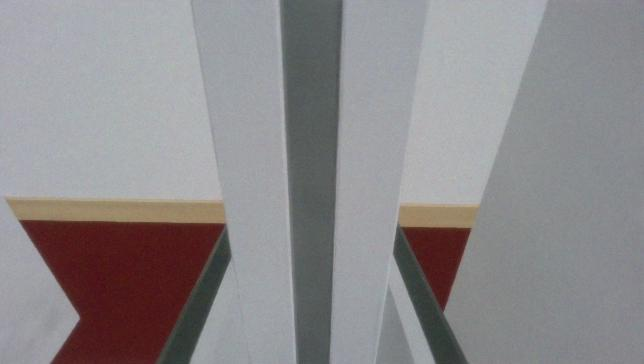

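Call:
move(target={"side":"left","x":0.69,"y":0.1735,"z":0.585,"quat_wxyz":[0.530,0.468,-0.468,-0.530]}, min_time_s=1, cameras=[])

Call:
move(base={"x_m_s":-0.2,"for_s":2.3}, cameras=["head_camera","left_wrist_camera"])

Call:
move(target={"side":"left","x":0.68,"y":0.137,"z":0.78,"quat_wxyz":[0.530,0.468,-0.468,-0.530]}, min_time_s=2, cameras=["head_camera"])

Scene clock: 859.60 s.
Joint torques (N m): left_arm=[-9.78 2.09 4.13 -13.22 -1.91 0.45 0.12] | right_arm=[21.07 -3.3 -0.39 8.08 -0.04 1.35 -0.33]
External joint torques (N m): left_arm=[-3.51 -0.48 1.72 -3.89 -1.07 0.23 0.1] | right_arm=[-1.52 -0.02 0.24 -0.01 0.14 0.06 -0.29]
Wrist force (N): left_arm=[-0.7 -14.5 -6.0] | right_arm=[-0.6 -4.4 -11.3]
Wrist torque (N m): left_arm=[-0.07 -0.24 0.27] | right_arm=[0.12 -0.22 -0.28]
Wrist force, peak (N): left_arm=[0.0 -16.2 -5.4] | right_arm=[-0.4 -4.3 -11.7]
move: done
base_odometry: x=+0.158 y=+0.637 heading=+0.052
lidar_m: 0.68 0.68 1.96 4.19 1.67 1.25 1.20 1.28 1.81 1.76 0.65 0.82
joint_positions: torso_squat_rad=+0.800 torso_shift_rad=+0.350 torso_pitch_rad=+1.000 torso_yaw_rad=+0.000 left_shoulder_pitch_rad=-0.761 left_shoulder_roll_rad=+0.425 left_shoulder_yaw_rad=-0.247 left_elbow_rad=-1.732 left_forearm_roll_rad=-1.432 left_wrist_pitch_rad=+0.522 left_hand_roll_rad=+0.125 left_gripper_m=+0.031 right_shoulder_pitch_rad=-0.036 right_shoulder_roll_rad=-0.200 right_shoulder_yaw_rad=+0.014 right_elbow_rad=-0.220 right_forearm_roll_rad=+0.030 right_wrist_pitch_rad=-0.021 right_hand_roll_rad=+0.014 right_gripper_m=+0.100 head_pan_rad=+0.000 head_tilt_rad=-0.300
joint_status: all done
wheel_motors_off: 0
motor_effort: left_wheel=+0(1) right_wheel=-1(3)
chest: x=+0.1997 y=+0.0003 z=+0.9057 quat_wxyz=(+0.877, +0.000, +0.480, +0.000) (m; base frame)
left_hand: x=+0.6895 y=+0.1733 z=+0.5841 quat_wxyz=(+0.528, +0.469, -0.471, -0.529) (m; base frame)
left_hand_status: reached (checked arc, planned for 1.0 s): 1 mm and 0.5 deg off.
right_hand: x=-0.2787 y=-0.3673 z=+0.4343 quat_wxyz=(+0.928, -0.067, +0.355, +0.088) (m; base frame)
pictures: none

Scene clock: 862.90 s.
Joint torques (N m): left_arm=[-11.44 1.76 3.51 -12.71 -2.05 0.69 -0.02] | right_arm=[20.89 -2.54 0.05 8.06 0.08 1.18 -0.27]
External joint torques (N m): left_arm=[-5.18 -0.8 1.1 -3.5 -1.22 0.47 -0.03] | right_arm=[-1.71 0.74 0.68 -0.02 0.26 -0.1 -0.23]
Wrist force (N): left_arm=[-0.6 -14.4 -6.1] | right_arm=[-0.5 -4.6 -11.4]
Wrist torque (N m): left_arm=[0.11 -0.25 0.24] | right_arm=[0.14 -0.21 -0.28]
Wrist force, peak (N): left_arm=[-0.7 -15.6 -7.0] | right_arm=[-0.7 -4.6 -11.6]
move: done
base_odometry: x=-0.302 y=+0.613 heading=+0.053
lidar_m: 0.67 0.68 2.63 2.64 1.03 0.78 0.75 0.80 1.14 3.52 1.18 0.99
base_status: done (sent for 2.3 of 2.3 s)
joint_positions: torso_squat_rad=+0.800 torso_shift_rad=+0.350 torso_pitch_rad=+1.000 torso_yaw_rad=+0.000 left_shoulder_pitch_rad=-0.760 left_shoulder_roll_rad=+0.425 left_shoulder_yaw_rad=-0.247 left_elbow_rad=-1.732 left_forearm_roll_rad=-1.432 left_wrist_pitch_rad=+0.522 left_hand_roll_rad=+0.125 left_gripper_m=+0.031 right_shoulder_pitch_rad=-0.036 right_shoulder_roll_rad=-0.200 right_shoulder_yaw_rad=+0.014 right_elbow_rad=-0.220 right_forearm_roll_rad=+0.030 right_wrist_pitch_rad=-0.021 right_hand_roll_rad=+0.014 right_gripper_m=+0.100 head_pan_rad=+0.000 head_tilt_rad=-0.300
wheel_motors_off: 0
motor_effort: left_wheel=+12(28) right_wheel=-14(31)
chest: x=+0.1998 y=+0.0003 z=+0.9057 quat_wxyz=(+0.877, +0.000, +0.480, +0.000) (m; base frame)
left_hand: x=+0.6894 y=+0.1734 z=+0.5840 quat_wxyz=(+0.528, +0.469, -0.471, -0.529) (m; base frame)
right_hand: x=-0.2788 y=-0.3673 z=+0.4345 quat_wxyz=(+0.928, -0.067, +0.355, +0.088) (m; base frame)
pictures: head_camera, left_wrist_camera
camera_calibration:
head_camera: T_world_to_cam=[[-0.0586865, -0.998251, 0.00706445, 0.0211839], [-0.606052, 0.0300043, -0.794859, 1.07812], [0.793257, -0.0509289, -0.606753, 0.243585], [0, 0, 0, 1]]
left_wrist_camera: T_world_to_cam=[[-0.0348599, -0.999056, 0.0259245, 0.181465], [-0.574573, -0.00118947, -0.818452, 0.906208], [0.817711, -0.0434267, -0.573989, -0.142203], [0, 0, 0, 1]]

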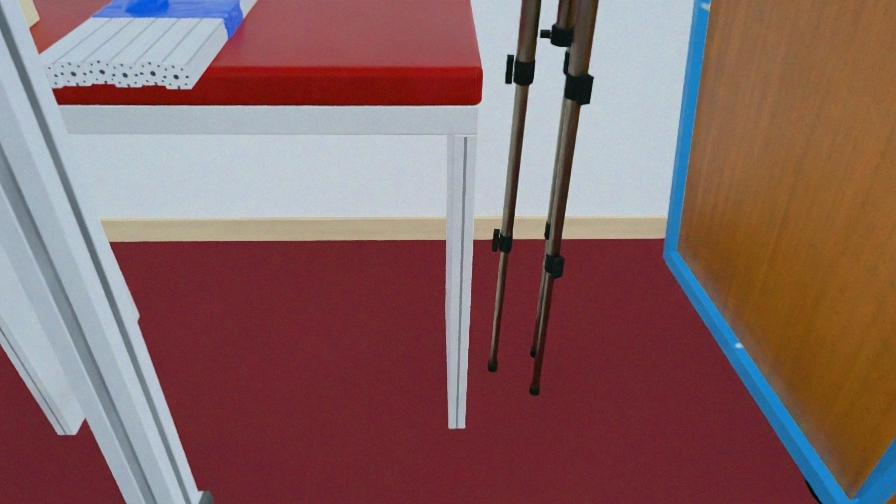

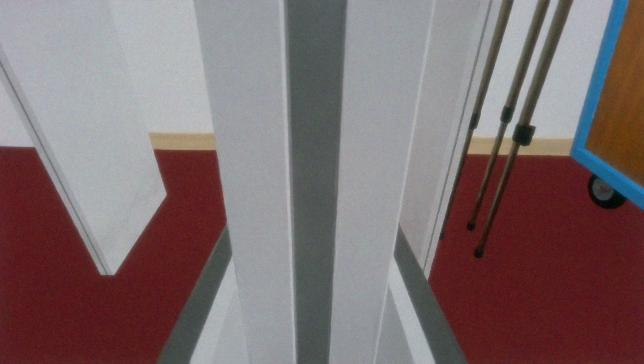

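Scene clock: 865.23 s.
Joint torques (N m): left_arm=[-12.52 3.2 2.35 -12.53 -2.31 -3.12 0.21] | right_arm=[20.5 -3.64 -0.39 7.73 0.11 1.32 -0.28]
External joint torques (N m): left_arm=[-4.77 1.41 -0.16 -3.98 -1.32 -1.71 0.2] | right_arm=[-2.1 -0.36 0.24 -0.35 0.29 0.03 -0.24]
Wrist force (N): left_arm=[-0.3 -14.9 -6.3] | right_arm=[-0.6 -4.3 -11.2]
Wrist torque (N m): left_arm=[-0.13 -0.17 0.26] | right_arm=[0.10 -0.21 -0.28]
Wrist force, peak (N): left_arm=[-0.6 -16.6 -5.3] | right_arm=[-0.5 -4.5 -11.6]
move: done
base_odometry: x=-0.302 y=+0.613 heading=+0.053
lidar_m: 0.64 1.36 2.60 2.63 1.04 0.77 0.75 0.80 1.13 3.52 1.23 1.00
joint_positions: torso_squat_rad=+0.800 torso_shift_rad=+0.350 torso_pitch_rad=+1.000 torso_yaw_rad=+0.000 left_shoulder_pitch_rad=-0.916 left_shoulder_roll_rad=+0.458 left_shoulder_yaw_rad=-0.287 left_elbow_rad=-2.421 left_forearm_roll_rad=-0.631 left_wrist_pitch_rad=+1.061 left_hand_roll_rad=-0.854 left_gripper_m=+0.031 right_shoulder_pitch_rad=-0.036 right_shoulder_roll_rad=-0.200 right_shoulder_yaw_rad=+0.014 right_elbow_rad=-0.220 right_forearm_roll_rad=+0.030 right_wrist_pitch_rad=-0.021 right_hand_roll_rad=+0.014 right_gripper_m=+0.100 head_pan_rad=+0.000 head_tilt_rad=-0.300
joint_status: all done
wheel_motors_off: 0
motor_effort: left_wheel=+12(13) right_wheel=-12(15)
chest: x=+0.1998 y=+0.0003 z=+0.9057 quat_wxyz=(+0.877, +0.000, +0.480, +0.000) (m; base frame)
left_hand: x=+0.6799 y=+0.1371 z=+0.7789 quat_wxyz=(+0.531, +0.468, -0.467, -0.531) (m; base frame)
left_hand_status: reached (checked arc, planned for 2.0 s): 1 mm and 0.1 deg off.
right_hand: x=-0.2788 y=-0.3673 z=+0.4345 quat_wxyz=(+0.928, -0.067, +0.355, +0.088) (m; base frame)
pictures: head_camera
camera_calibration:
head_camera: T_world_to_cam=[[-0.0586864, -0.998251, 0.00706457, 0.0211838], [-0.606053, 0.0300042, -0.794858, 1.07812], [0.793256, -0.0509289, -0.606754, 0.243586], [0, 0, 0, 1]]

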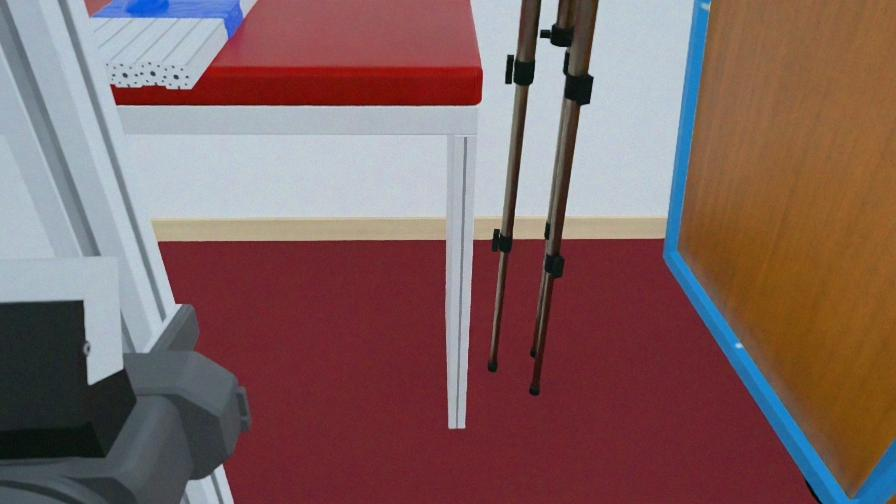

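Call:
move(base={"turn_rad_s":0.5,"for_s":3.14}, cameras=[])

Call:
move(base={"x_m_s":-0.3,"for_s":4.4}, cameras=[])

Call:
move(base={"turn_rad_s":-0.5,"for_s":3.14}, cameras=["head_camera"])

Call:
move(target={"side":"left","x":0.68,"y":0.12,"z":0.82,"quat_wxyz":[0.68,0.26,-0.62,-0.29]}, min_time_s=2.5, cameras=[])

Call:
move(target={"side":"left","x":0.68,"y":0.11,"z":0.85,"quat_wxyz":[0.81,0,-0.585,0]}, min_time_s=2.5, cameras=[])

Call:
move(target={"side":"left","x":0.72,"y":0.11,"z":0.78,"quat_wxyz":[0.935,0,-0.354,0]}, min_time_s=2.5, cameras=["head_camera"])

Call:
move(joints={"head_tilt_rad":0.2}, cameras=["head_camera"])

Scene clock: 878.33 s.
Joint torques (N m): left_arm=[-13.19 3.07 1.95 -12.13 -2.41 -3.06 0.2] | right_arm=[20.83 -3.56 -0.03 7.89 0.15 1.21 -0.4]
External joint torques (N m): left_arm=[-5.45 1.28 -0.57 -3.58 -1.41 -1.65 0.19] | right_arm=[-1.77 -0.28 0.6 -0.19 0.33 -0.08 -0.36]
Wrist force (N): left_arm=[-0.6 -14.8 -6.4] | right_arm=[-0.3 -4.4 -11.4]
Wrist torque (N m): left_arm=[-0.08 -0.22 0.28] | right_arm=[0.11 -0.18 -0.27]
Wrist force, peak (N): left_arm=[-0.5 -15.3 -6.8] | right_arm=[-0.7 -4.2 -11.8]
move: done
base_odometry: x=-0.302 y=+0.613 heading=+1.619
lidar_m: 0.63 1.04 0.78 0.74 0.79 1.16 3.52 1.20 0.99 1.18 1.33 2.63
base_status: done (sent for 3.13 of 3.13 s)
joint_positions: torso_squat_rad=+0.800 torso_shift_rad=+0.350 torso_pitch_rad=+1.000 torso_yaw_rad=+0.000 left_shoulder_pitch_rad=-0.916 left_shoulder_roll_rad=+0.458 left_shoulder_yaw_rad=-0.287 left_elbow_rad=-2.421 left_forearm_roll_rad=-0.631 left_wrist_pitch_rad=+1.061 left_hand_roll_rad=-0.854 left_gripper_m=+0.031 right_shoulder_pitch_rad=-0.036 right_shoulder_roll_rad=-0.200 right_shoulder_yaw_rad=+0.014 right_elbow_rad=-0.220 right_forearm_roll_rad=+0.030 right_wrist_pitch_rad=-0.021 right_hand_roll_rad=+0.014 right_gripper_m=+0.100 head_pan_rad=+0.000 head_tilt_rad=-0.300
wheel_motors_off: 0
motor_effort: left_wheel=-1(27) right_wheel=+3(37)
chest: x=+0.1998 y=+0.0003 z=+0.9057 quat_wxyz=(+0.877, +0.000, +0.480, +0.000) (m; base frame)
left_hand: x=+0.6799 y=+0.1371 z=+0.7789 quat_wxyz=(+0.531, +0.468, -0.467, -0.531) (m; base frame)
right_hand: x=-0.2788 y=-0.3673 z=+0.4345 quat_wxyz=(+0.928, -0.067, +0.355, +0.088) (m; base frame)
pictures: none

Scene clock: 883.90 s.
Joint torques (N m): left_arm=[-11.62 2.73 2.36 -12.08 -2.26 -3.18 -0.09] | right_arm=[20.53 -3.28 -0.42 7.56 -0.07 1.22 -0.33]
External joint torques (N m): left_arm=[-3.87 0.94 -0.16 -3.53 -1.27 -1.75 -0.1] | right_arm=[-2.07 0 0.21 -0.53 0.11 -0.07 -0.29]
Wrist force (N): left_arm=[-0.3 -15.0 -6.5] | right_arm=[-0.6 -4.4 -11.2]
Wrist torque (N m): left_arm=[-0.19 -0.19 0.25] | right_arm=[0.11 -0.22 -0.26]
Wrist force, peak (N): left_arm=[0.1 -15.6 -7.7] | right_arm=[-0.7 -4.7 -11.7]
move: done
base_odometry: x=-0.238 y=-0.706 heading=+1.619
lidar_m: 0.64 1.11 0.83 0.79 0.84 1.20 3.76 2.37 0.93 0.86 0.90 1.68
base_status: done (sent for 4.4 of 4.4 s)
joint_positions: torso_squat_rad=+0.800 torso_shift_rad=+0.350 torso_pitch_rad=+1.000 torso_yaw_rad=+0.000 left_shoulder_pitch_rad=-0.916 left_shoulder_roll_rad=+0.458 left_shoulder_yaw_rad=-0.287 left_elbow_rad=-2.421 left_forearm_roll_rad=-0.631 left_wrist_pitch_rad=+1.061 left_hand_roll_rad=-0.854 left_gripper_m=+0.031 right_shoulder_pitch_rad=-0.036 right_shoulder_roll_rad=-0.200 right_shoulder_yaw_rad=+0.014 right_elbow_rad=-0.220 right_forearm_roll_rad=+0.030 right_wrist_pitch_rad=-0.021 right_hand_roll_rad=+0.014 right_gripper_m=+0.100 head_pan_rad=+0.000 head_tilt_rad=-0.300
wheel_motors_off: 0
motor_effort: left_wheel=+4(38) right_wheel=+1(24)
chest: x=+0.1997 y=+0.0003 z=+0.9057 quat_wxyz=(+0.877, +0.000, +0.480, +0.000) (m; base frame)
left_hand: x=+0.6798 y=+0.1371 z=+0.7790 quat_wxyz=(+0.531, +0.468, -0.467, -0.531) (m; base frame)
right_hand: x=-0.2788 y=-0.3673 z=+0.4345 quat_wxyz=(+0.928, -0.067, +0.355, +0.088) (m; base frame)
pictures: none

Scene clock: 888.37 s.
Joint torques (N m): left_arm=[-12.1 2.56 2.28 -11.66 -2.39 -3.25 -0.01] | right_arm=[21.1 -3.18 -0.12 7.62 -0.08 1.23 -0.25]
External joint torques (N m): left_arm=[-4.35 0.76 -0.24 -3.11 -1.4 -1.84 -0.02] | right_arm=[-1.5 0.1 0.51 -0.47 0.1 -0.06 -0.21]
Wrist force (N): left_arm=[-0.1 -14.7 -6.3] | right_arm=[-0.4 -4.3 -11.2]
Wrist torque (N m): left_arm=[-0.04 -0.15 0.27] | right_arm=[0.09 -0.20 -0.28]
Wrist force, peak (N): left_arm=[-1.1 -15.6 -6.5] | right_arm=[-0.2 -4.5 -11.6]
move: done
base_odometry: x=-0.238 y=-0.706 heading=+0.053
lidar_m: 0.64 0.87 1.68 2.79 1.10 0.82 0.79 0.85 1.20 3.75 2.37 0.91
base_status: done (sent for 3.13 of 3.13 s)
joint_positions: torso_squat_rad=+0.800 torso_shift_rad=+0.350 torso_pitch_rad=+1.000 torso_yaw_rad=+0.000 left_shoulder_pitch_rad=-0.916 left_shoulder_roll_rad=+0.458 left_shoulder_yaw_rad=-0.287 left_elbow_rad=-2.421 left_forearm_roll_rad=-0.631 left_wrist_pitch_rad=+1.061 left_hand_roll_rad=-0.854 left_gripper_m=+0.031 right_shoulder_pitch_rad=-0.036 right_shoulder_roll_rad=-0.200 right_shoulder_yaw_rad=+0.014 right_elbow_rad=-0.220 right_forearm_roll_rad=+0.030 right_wrist_pitch_rad=-0.021 right_hand_roll_rad=+0.014 right_gripper_m=+0.100 head_pan_rad=+0.000 head_tilt_rad=-0.300
wheel_motors_off: 0
motor_effort: left_wheel=+10(34) right_wheel=-3(29)
chest: x=+0.1997 y=+0.0003 z=+0.9057 quat_wxyz=(+0.877, +0.000, +0.480, +0.000) (m; base frame)
left_hand: x=+0.6798 y=+0.1371 z=+0.7790 quat_wxyz=(+0.531, +0.468, -0.467, -0.531) (m; base frame)
right_hand: x=-0.2788 y=-0.3673 z=+0.4345 quat_wxyz=(+0.928, -0.067, +0.355, +0.088) (m; base frame)
pictures: head_camera
camera_calibration:
head_camera: T_world_to_cam=[[-0.0586794, -0.998252, 0.00708601, 0.0211757], [-0.606043, 0.0299823, -0.794866, 1.07812], [0.793264, -0.0509367, -0.606743, 0.24359], [0, 0, 0, 1]]

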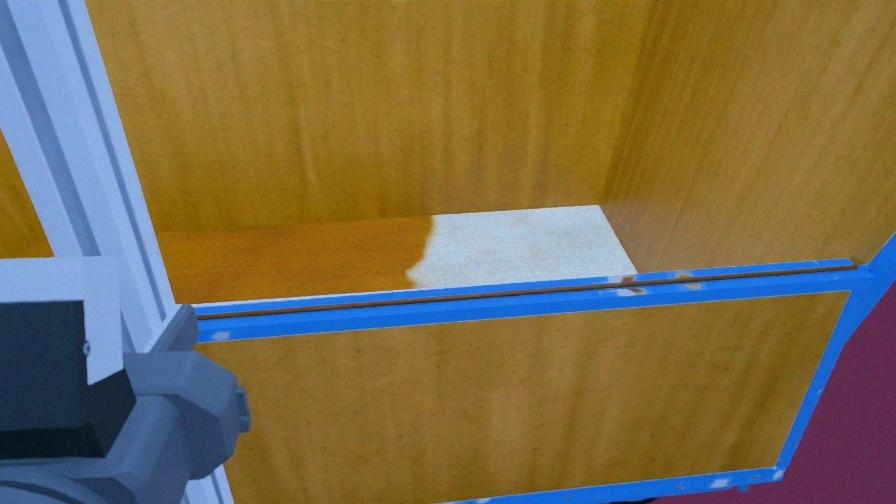

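Scene clock: 891.20 s.
Joint torques (N m): left_arm=[-14.02 -2.11 0.48 -12.07 -1.09 -4.2 0.5] | right_arm=[20.85 -3.26 0.3 7.7 0.03 1.33 -0.33]
External joint torques (N m): left_arm=[-5.76 -0.96 0.79 -4.03 -0.62 -2.44 0.52] | right_arm=[-1.75 0.02 0.93 -0.39 0.21 0.04 -0.29]
Wrist force (N): left_arm=[-10.8 -11.5 -5.6] | right_arm=[-0.5 -4.4 -11.3]
Wrist torque (N m): left_arm=[0.00 -0.31 0.36] | right_arm=[0.11 -0.20 -0.28]
Wrist force, peak (N): left_arm=[-11.3 -11.3 -6.0] | right_arm=[-0.5 -4.6 -11.6]
move: done
base_odometry: x=-0.238 y=-0.706 heading=+0.053
lidar_m: 0.86 0.88 1.68 2.79 1.09 0.82 0.79 0.85 1.22 3.76 2.36 0.90
joint_positions: torso_squat_rad=+0.800 torso_shift_rad=+0.350 torso_pitch_rad=+1.000 torso_yaw_rad=+0.000 left_shoulder_pitch_rad=-0.961 left_shoulder_roll_rad=+0.136 left_shoulder_yaw_rad=-0.192 left_elbow_rad=-2.471 left_forearm_roll_rad=-0.563 left_wrist_pitch_rad=+1.009 left_hand_roll_rad=-0.471 left_gripper_m=+0.031 right_shoulder_pitch_rad=-0.036 right_shoulder_roll_rad=-0.200 right_shoulder_yaw_rad=+0.014 right_elbow_rad=-0.220 right_forearm_roll_rad=+0.030 right_wrist_pitch_rad=-0.021 right_hand_roll_rad=+0.014 right_gripper_m=+0.100 head_pan_rad=+0.000 head_tilt_rad=-0.300
joint_status: all done
wheel_motors_off: 0
motor_effort: left_wheel=+9(10) right_wheel=-1(4)
chest: x=+0.1997 y=+0.0003 z=+0.9057 quat_wxyz=(+0.877, +0.000, +0.480, +0.000) (m; base frame)
left_hand: x=+0.6799 y=+0.1200 z=+0.8189 quat_wxyz=(+0.681, +0.260, -0.619, -0.291) (m; base frame)
left_hand_status: reached (checked arc, planned for 2.5 s): 1 mm and 0.2 deg off.
right_hand: x=-0.2788 y=-0.3673 z=+0.4345 quat_wxyz=(+0.928, -0.067, +0.355, +0.088) (m; base frame)
pictures: none

Scene clock: 894.03 s.
Joint torques (N m): left_arm=[-16.54 -2.48 -1.15 -8.54 -0.22 -3.71 0.17] | right_arm=[21.13 -3.08 -0.31 7.84 -0.06 1.16 -0.42]
External joint torques (N m): left_arm=[-5.48 -0.66 0.18 -3 -0.1 -1.91 0.22] | right_arm=[-1.47 0.2 0.32 -0.25 0.12 -0.13 -0.38]
Wrist force (N): left_arm=[-14.7 0.0 -9.4] | right_arm=[-0.4 -4.3 -11.5]
Wrist torque (N m): left_arm=[-0.34 -0.34 0.39] | right_arm=[0.12 -0.19 -0.27]
Wrist force, peak (N): left_arm=[-15.3 -1.5 -9.0] | right_arm=[-0.2 -4.5 -11.6]
move: done
base_odometry: x=-0.238 y=-0.706 heading=+0.053
lidar_m: 0.86 0.87 1.70 2.77 1.10 0.82 0.78 0.83 1.20 3.76 2.37 0.91
joint_positions: torso_squat_rad=+0.800 torso_shift_rad=+0.350 torso_pitch_rad=+1.000 torso_yaw_rad=+0.000 left_shoulder_pitch_rad=-1.286 left_shoulder_roll_rad=+0.000 left_shoulder_yaw_rad=-0.122 left_elbow_rad=-2.513 left_forearm_roll_rad=-0.515 left_wrist_pitch_rad=+1.517 left_hand_roll_rad=+0.067 left_gripper_m=+0.031 right_shoulder_pitch_rad=-0.036 right_shoulder_roll_rad=-0.200 right_shoulder_yaw_rad=+0.014 right_elbow_rad=-0.220 right_forearm_roll_rad=+0.030 right_wrist_pitch_rad=-0.021 right_hand_roll_rad=+0.014 right_gripper_m=+0.100 head_pan_rad=+0.000 head_tilt_rad=-0.300
joint_status: all done
wheel_motors_off: 0
motor_effort: left_wheel=+9(10) right_wheel=+0(4)
chest: x=+0.1997 y=+0.0003 z=+0.9057 quat_wxyz=(+0.877, +0.000, +0.480, +0.000) (m; base frame)
left_hand: x=+0.6795 y=+0.1099 z=+0.8492 quat_wxyz=(+0.809, +0.000, -0.588, -0.001) (m; base frame)
left_hand_status: reached (checked arc, planned for 2.5 s): 1 mm and 0.3 deg off.
right_hand: x=-0.2788 y=-0.3673 z=+0.4345 quat_wxyz=(+0.928, -0.067, +0.355, +0.088) (m; base frame)
pictures: none

Scene clock: 896.87 s.
Joint torques (N m): left_arm=[-22.75 0.02 -1.93 -7.87 0.19 -2.77 -0.58] | right_arm=[20.52 -3.24 -0.26 7.94 0.03 1.27 -0.26]
External joint torques (N m): left_arm=[-6.59 -0.38 0.39 -2.04 0.17 -1.46 -0.55] | right_arm=[-2.07 0.04 0.37 -0.15 0.21 -0.01 -0.22]
Wrist force (N): left_arm=[-11.0 0.1 -15.5] | right_arm=[-0.4 -4.6 -11.2]
Wrist torque (N m): left_arm=[-0.31 -0.38 0.33] | right_arm=[0.13 -0.20 -0.27]
Wrist force, peak (N): left_arm=[-11.3 -0.2 -15.6] | right_arm=[-0.6 -4.6 -11.7]
move: done
base_odometry: x=-0.238 y=-0.706 heading=+0.053
lidar_m: 0.86 0.89 1.68 2.78 1.11 0.83 0.80 0.85 1.21 3.76 2.37 0.91
joint_positions: torso_squat_rad=+0.800 torso_shift_rad=+0.350 torso_pitch_rad=+1.000 torso_yaw_rad=+0.000 left_shoulder_pitch_rad=-1.642 left_shoulder_roll_rad=+0.000 left_shoulder_yaw_rad=+0.169 left_elbow_rad=-2.098 left_forearm_roll_rad=-0.408 left_wrist_pitch_rad=+1.919 left_hand_roll_rad=-0.012 left_gripper_m=+0.031 right_shoulder_pitch_rad=-0.036 right_shoulder_roll_rad=-0.200 right_shoulder_yaw_rad=+0.014 right_elbow_rad=-0.220 right_forearm_roll_rad=+0.030 right_wrist_pitch_rad=-0.021 right_hand_roll_rad=+0.014 right_gripper_m=+0.100 head_pan_rad=+0.000 head_tilt_rad=-0.300
joint_status: all done
wheel_motors_off: 0
motor_effort: left_wheel=+9(10) right_wheel=-1(4)
chest: x=+0.1997 y=+0.0003 z=+0.9057 quat_wxyz=(+0.877, +0.000, +0.480, +0.000) (m; base frame)
left_hand: x=+0.7198 y=+0.1102 z=+0.7790 quat_wxyz=(+0.935, +0.000, -0.355, +0.000) (m; base frame)
left_hand_status: reached (checked arc, planned for 2.5 s): 1 mm and 0.1 deg off.
right_hand: x=-0.2788 y=-0.3673 z=+0.4345 quat_wxyz=(+0.928, -0.067, +0.355, +0.088) (m; base frame)
pictures: head_camera
camera_calibration:
head_camera: T_world_to_cam=[[-0.0586798, -0.998252, 0.00708639, 0.0211754], [-0.606043, 0.0299822, -0.794866, 1.07812], [0.793264, -0.0509373, -0.606743, 0.24359], [0, 0, 0, 1]]

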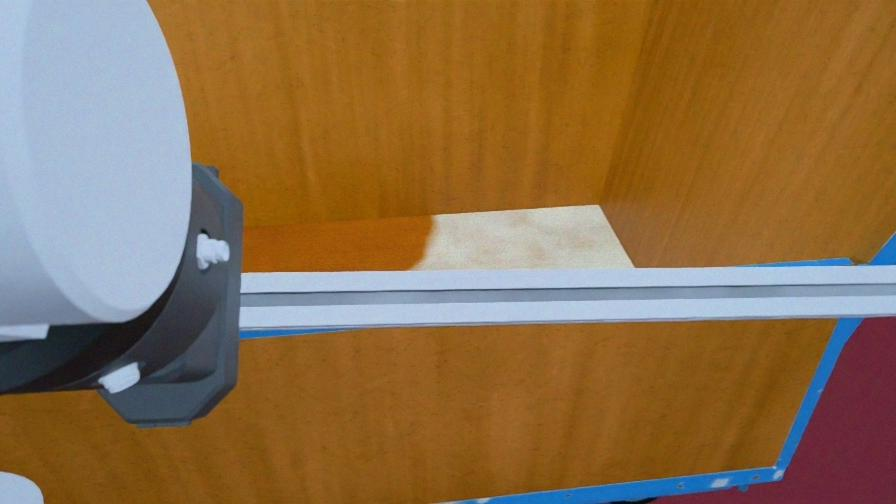

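Scene clock: 897.87 s.
Joint torques (N m): left_arm=[-22.47 -0.3 -2.57 -8.11 0.13 -2.78 0.07] | right_arm=[20.96 -3.01 -0.37 7.59 -0.03 1.32 -0.41]
External joint torques (N m): left_arm=[-6.31 -0.7 -0.25 -2.28 0.11 -1.47 0.1] | right_arm=[-1.64 0.27 0.26 -0.5 0.15 0.03 -0.37]
Wrist force (N): left_arm=[-10.8 0.1 -15.6] | right_arm=[-0.3 -4.2 -11.4]
Wrist torque (N m): left_arm=[-0.31 -0.35 0.32] | right_arm=[0.10 -0.19 -0.28]
Wrist force, peak (N): left_arm=[-11.4 0.0 -15.7] | right_arm=[-0.5 -4.4 -11.6]
move: done
base_odometry: x=-0.238 y=-0.706 heading=+0.053
lidar_m: 0.85 0.89 1.67 2.80 1.09 0.83 0.80 0.84 1.21 3.75 2.37 0.92
joint_positions: torso_squat_rad=+0.800 torso_shift_rad=+0.350 torso_pitch_rad=+1.000 torso_yaw_rad=+0.000 left_shoulder_pitch_rad=-1.642 left_shoulder_roll_rad=+0.000 left_shoulder_yaw_rad=+0.169 left_elbow_rad=-2.098 left_forearm_roll_rad=-0.408 left_wrist_pitch_rad=+1.919 left_hand_roll_rad=-0.012 left_gripper_m=+0.031 right_shoulder_pitch_rad=-0.036 right_shoulder_roll_rad=-0.200 right_shoulder_yaw_rad=+0.014 right_elbow_rad=-0.220 right_forearm_roll_rad=+0.030 right_wrist_pitch_rad=-0.021 right_hand_roll_rad=+0.014 right_gripper_m=+0.100 head_pan_rad=+0.000 head_tilt_rad=+0.200
joint_status: all done
wheel_motors_off: 0
motor_effort: left_wheel=+9(10) right_wheel=+0(3)
chest: x=+0.1997 y=+0.0003 z=+0.9057 quat_wxyz=(+0.877, +0.000, +0.480, +0.000) (m; base frame)
left_hand: x=+0.7198 y=+0.1102 z=+0.7790 quat_wxyz=(+0.935, +0.000, -0.355, +0.000) (m; base frame)
right_hand: x=-0.2788 y=-0.3673 z=+0.4345 quat_wxyz=(+0.928, -0.067, +0.355, +0.088) (m; base frame)
pictures: head_camera
camera_calibration:
head_camera: T_world_to_cam=[[-0.0482773, -0.998232, 0.0346808, -0.0102397], [-0.912911, 0.030009, -0.407054, 0.80879], [0.405293, -0.0513119, -0.912746, 0.695561], [0, 0, 0, 1]]

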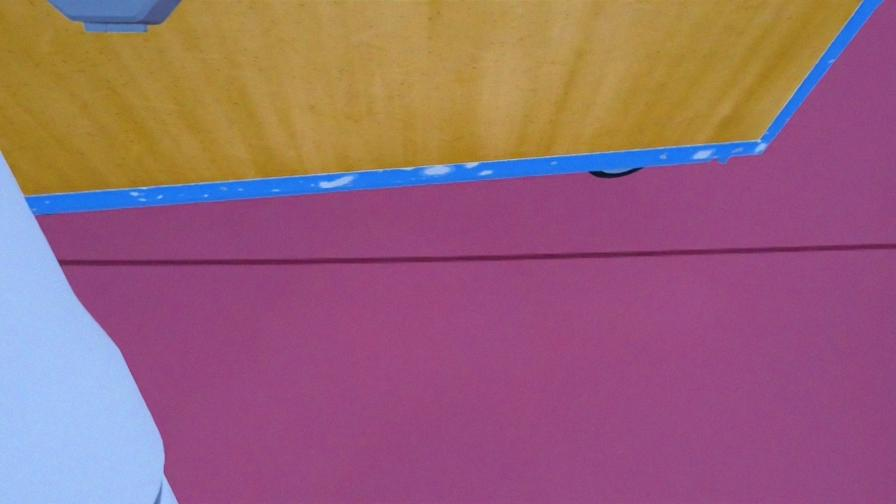

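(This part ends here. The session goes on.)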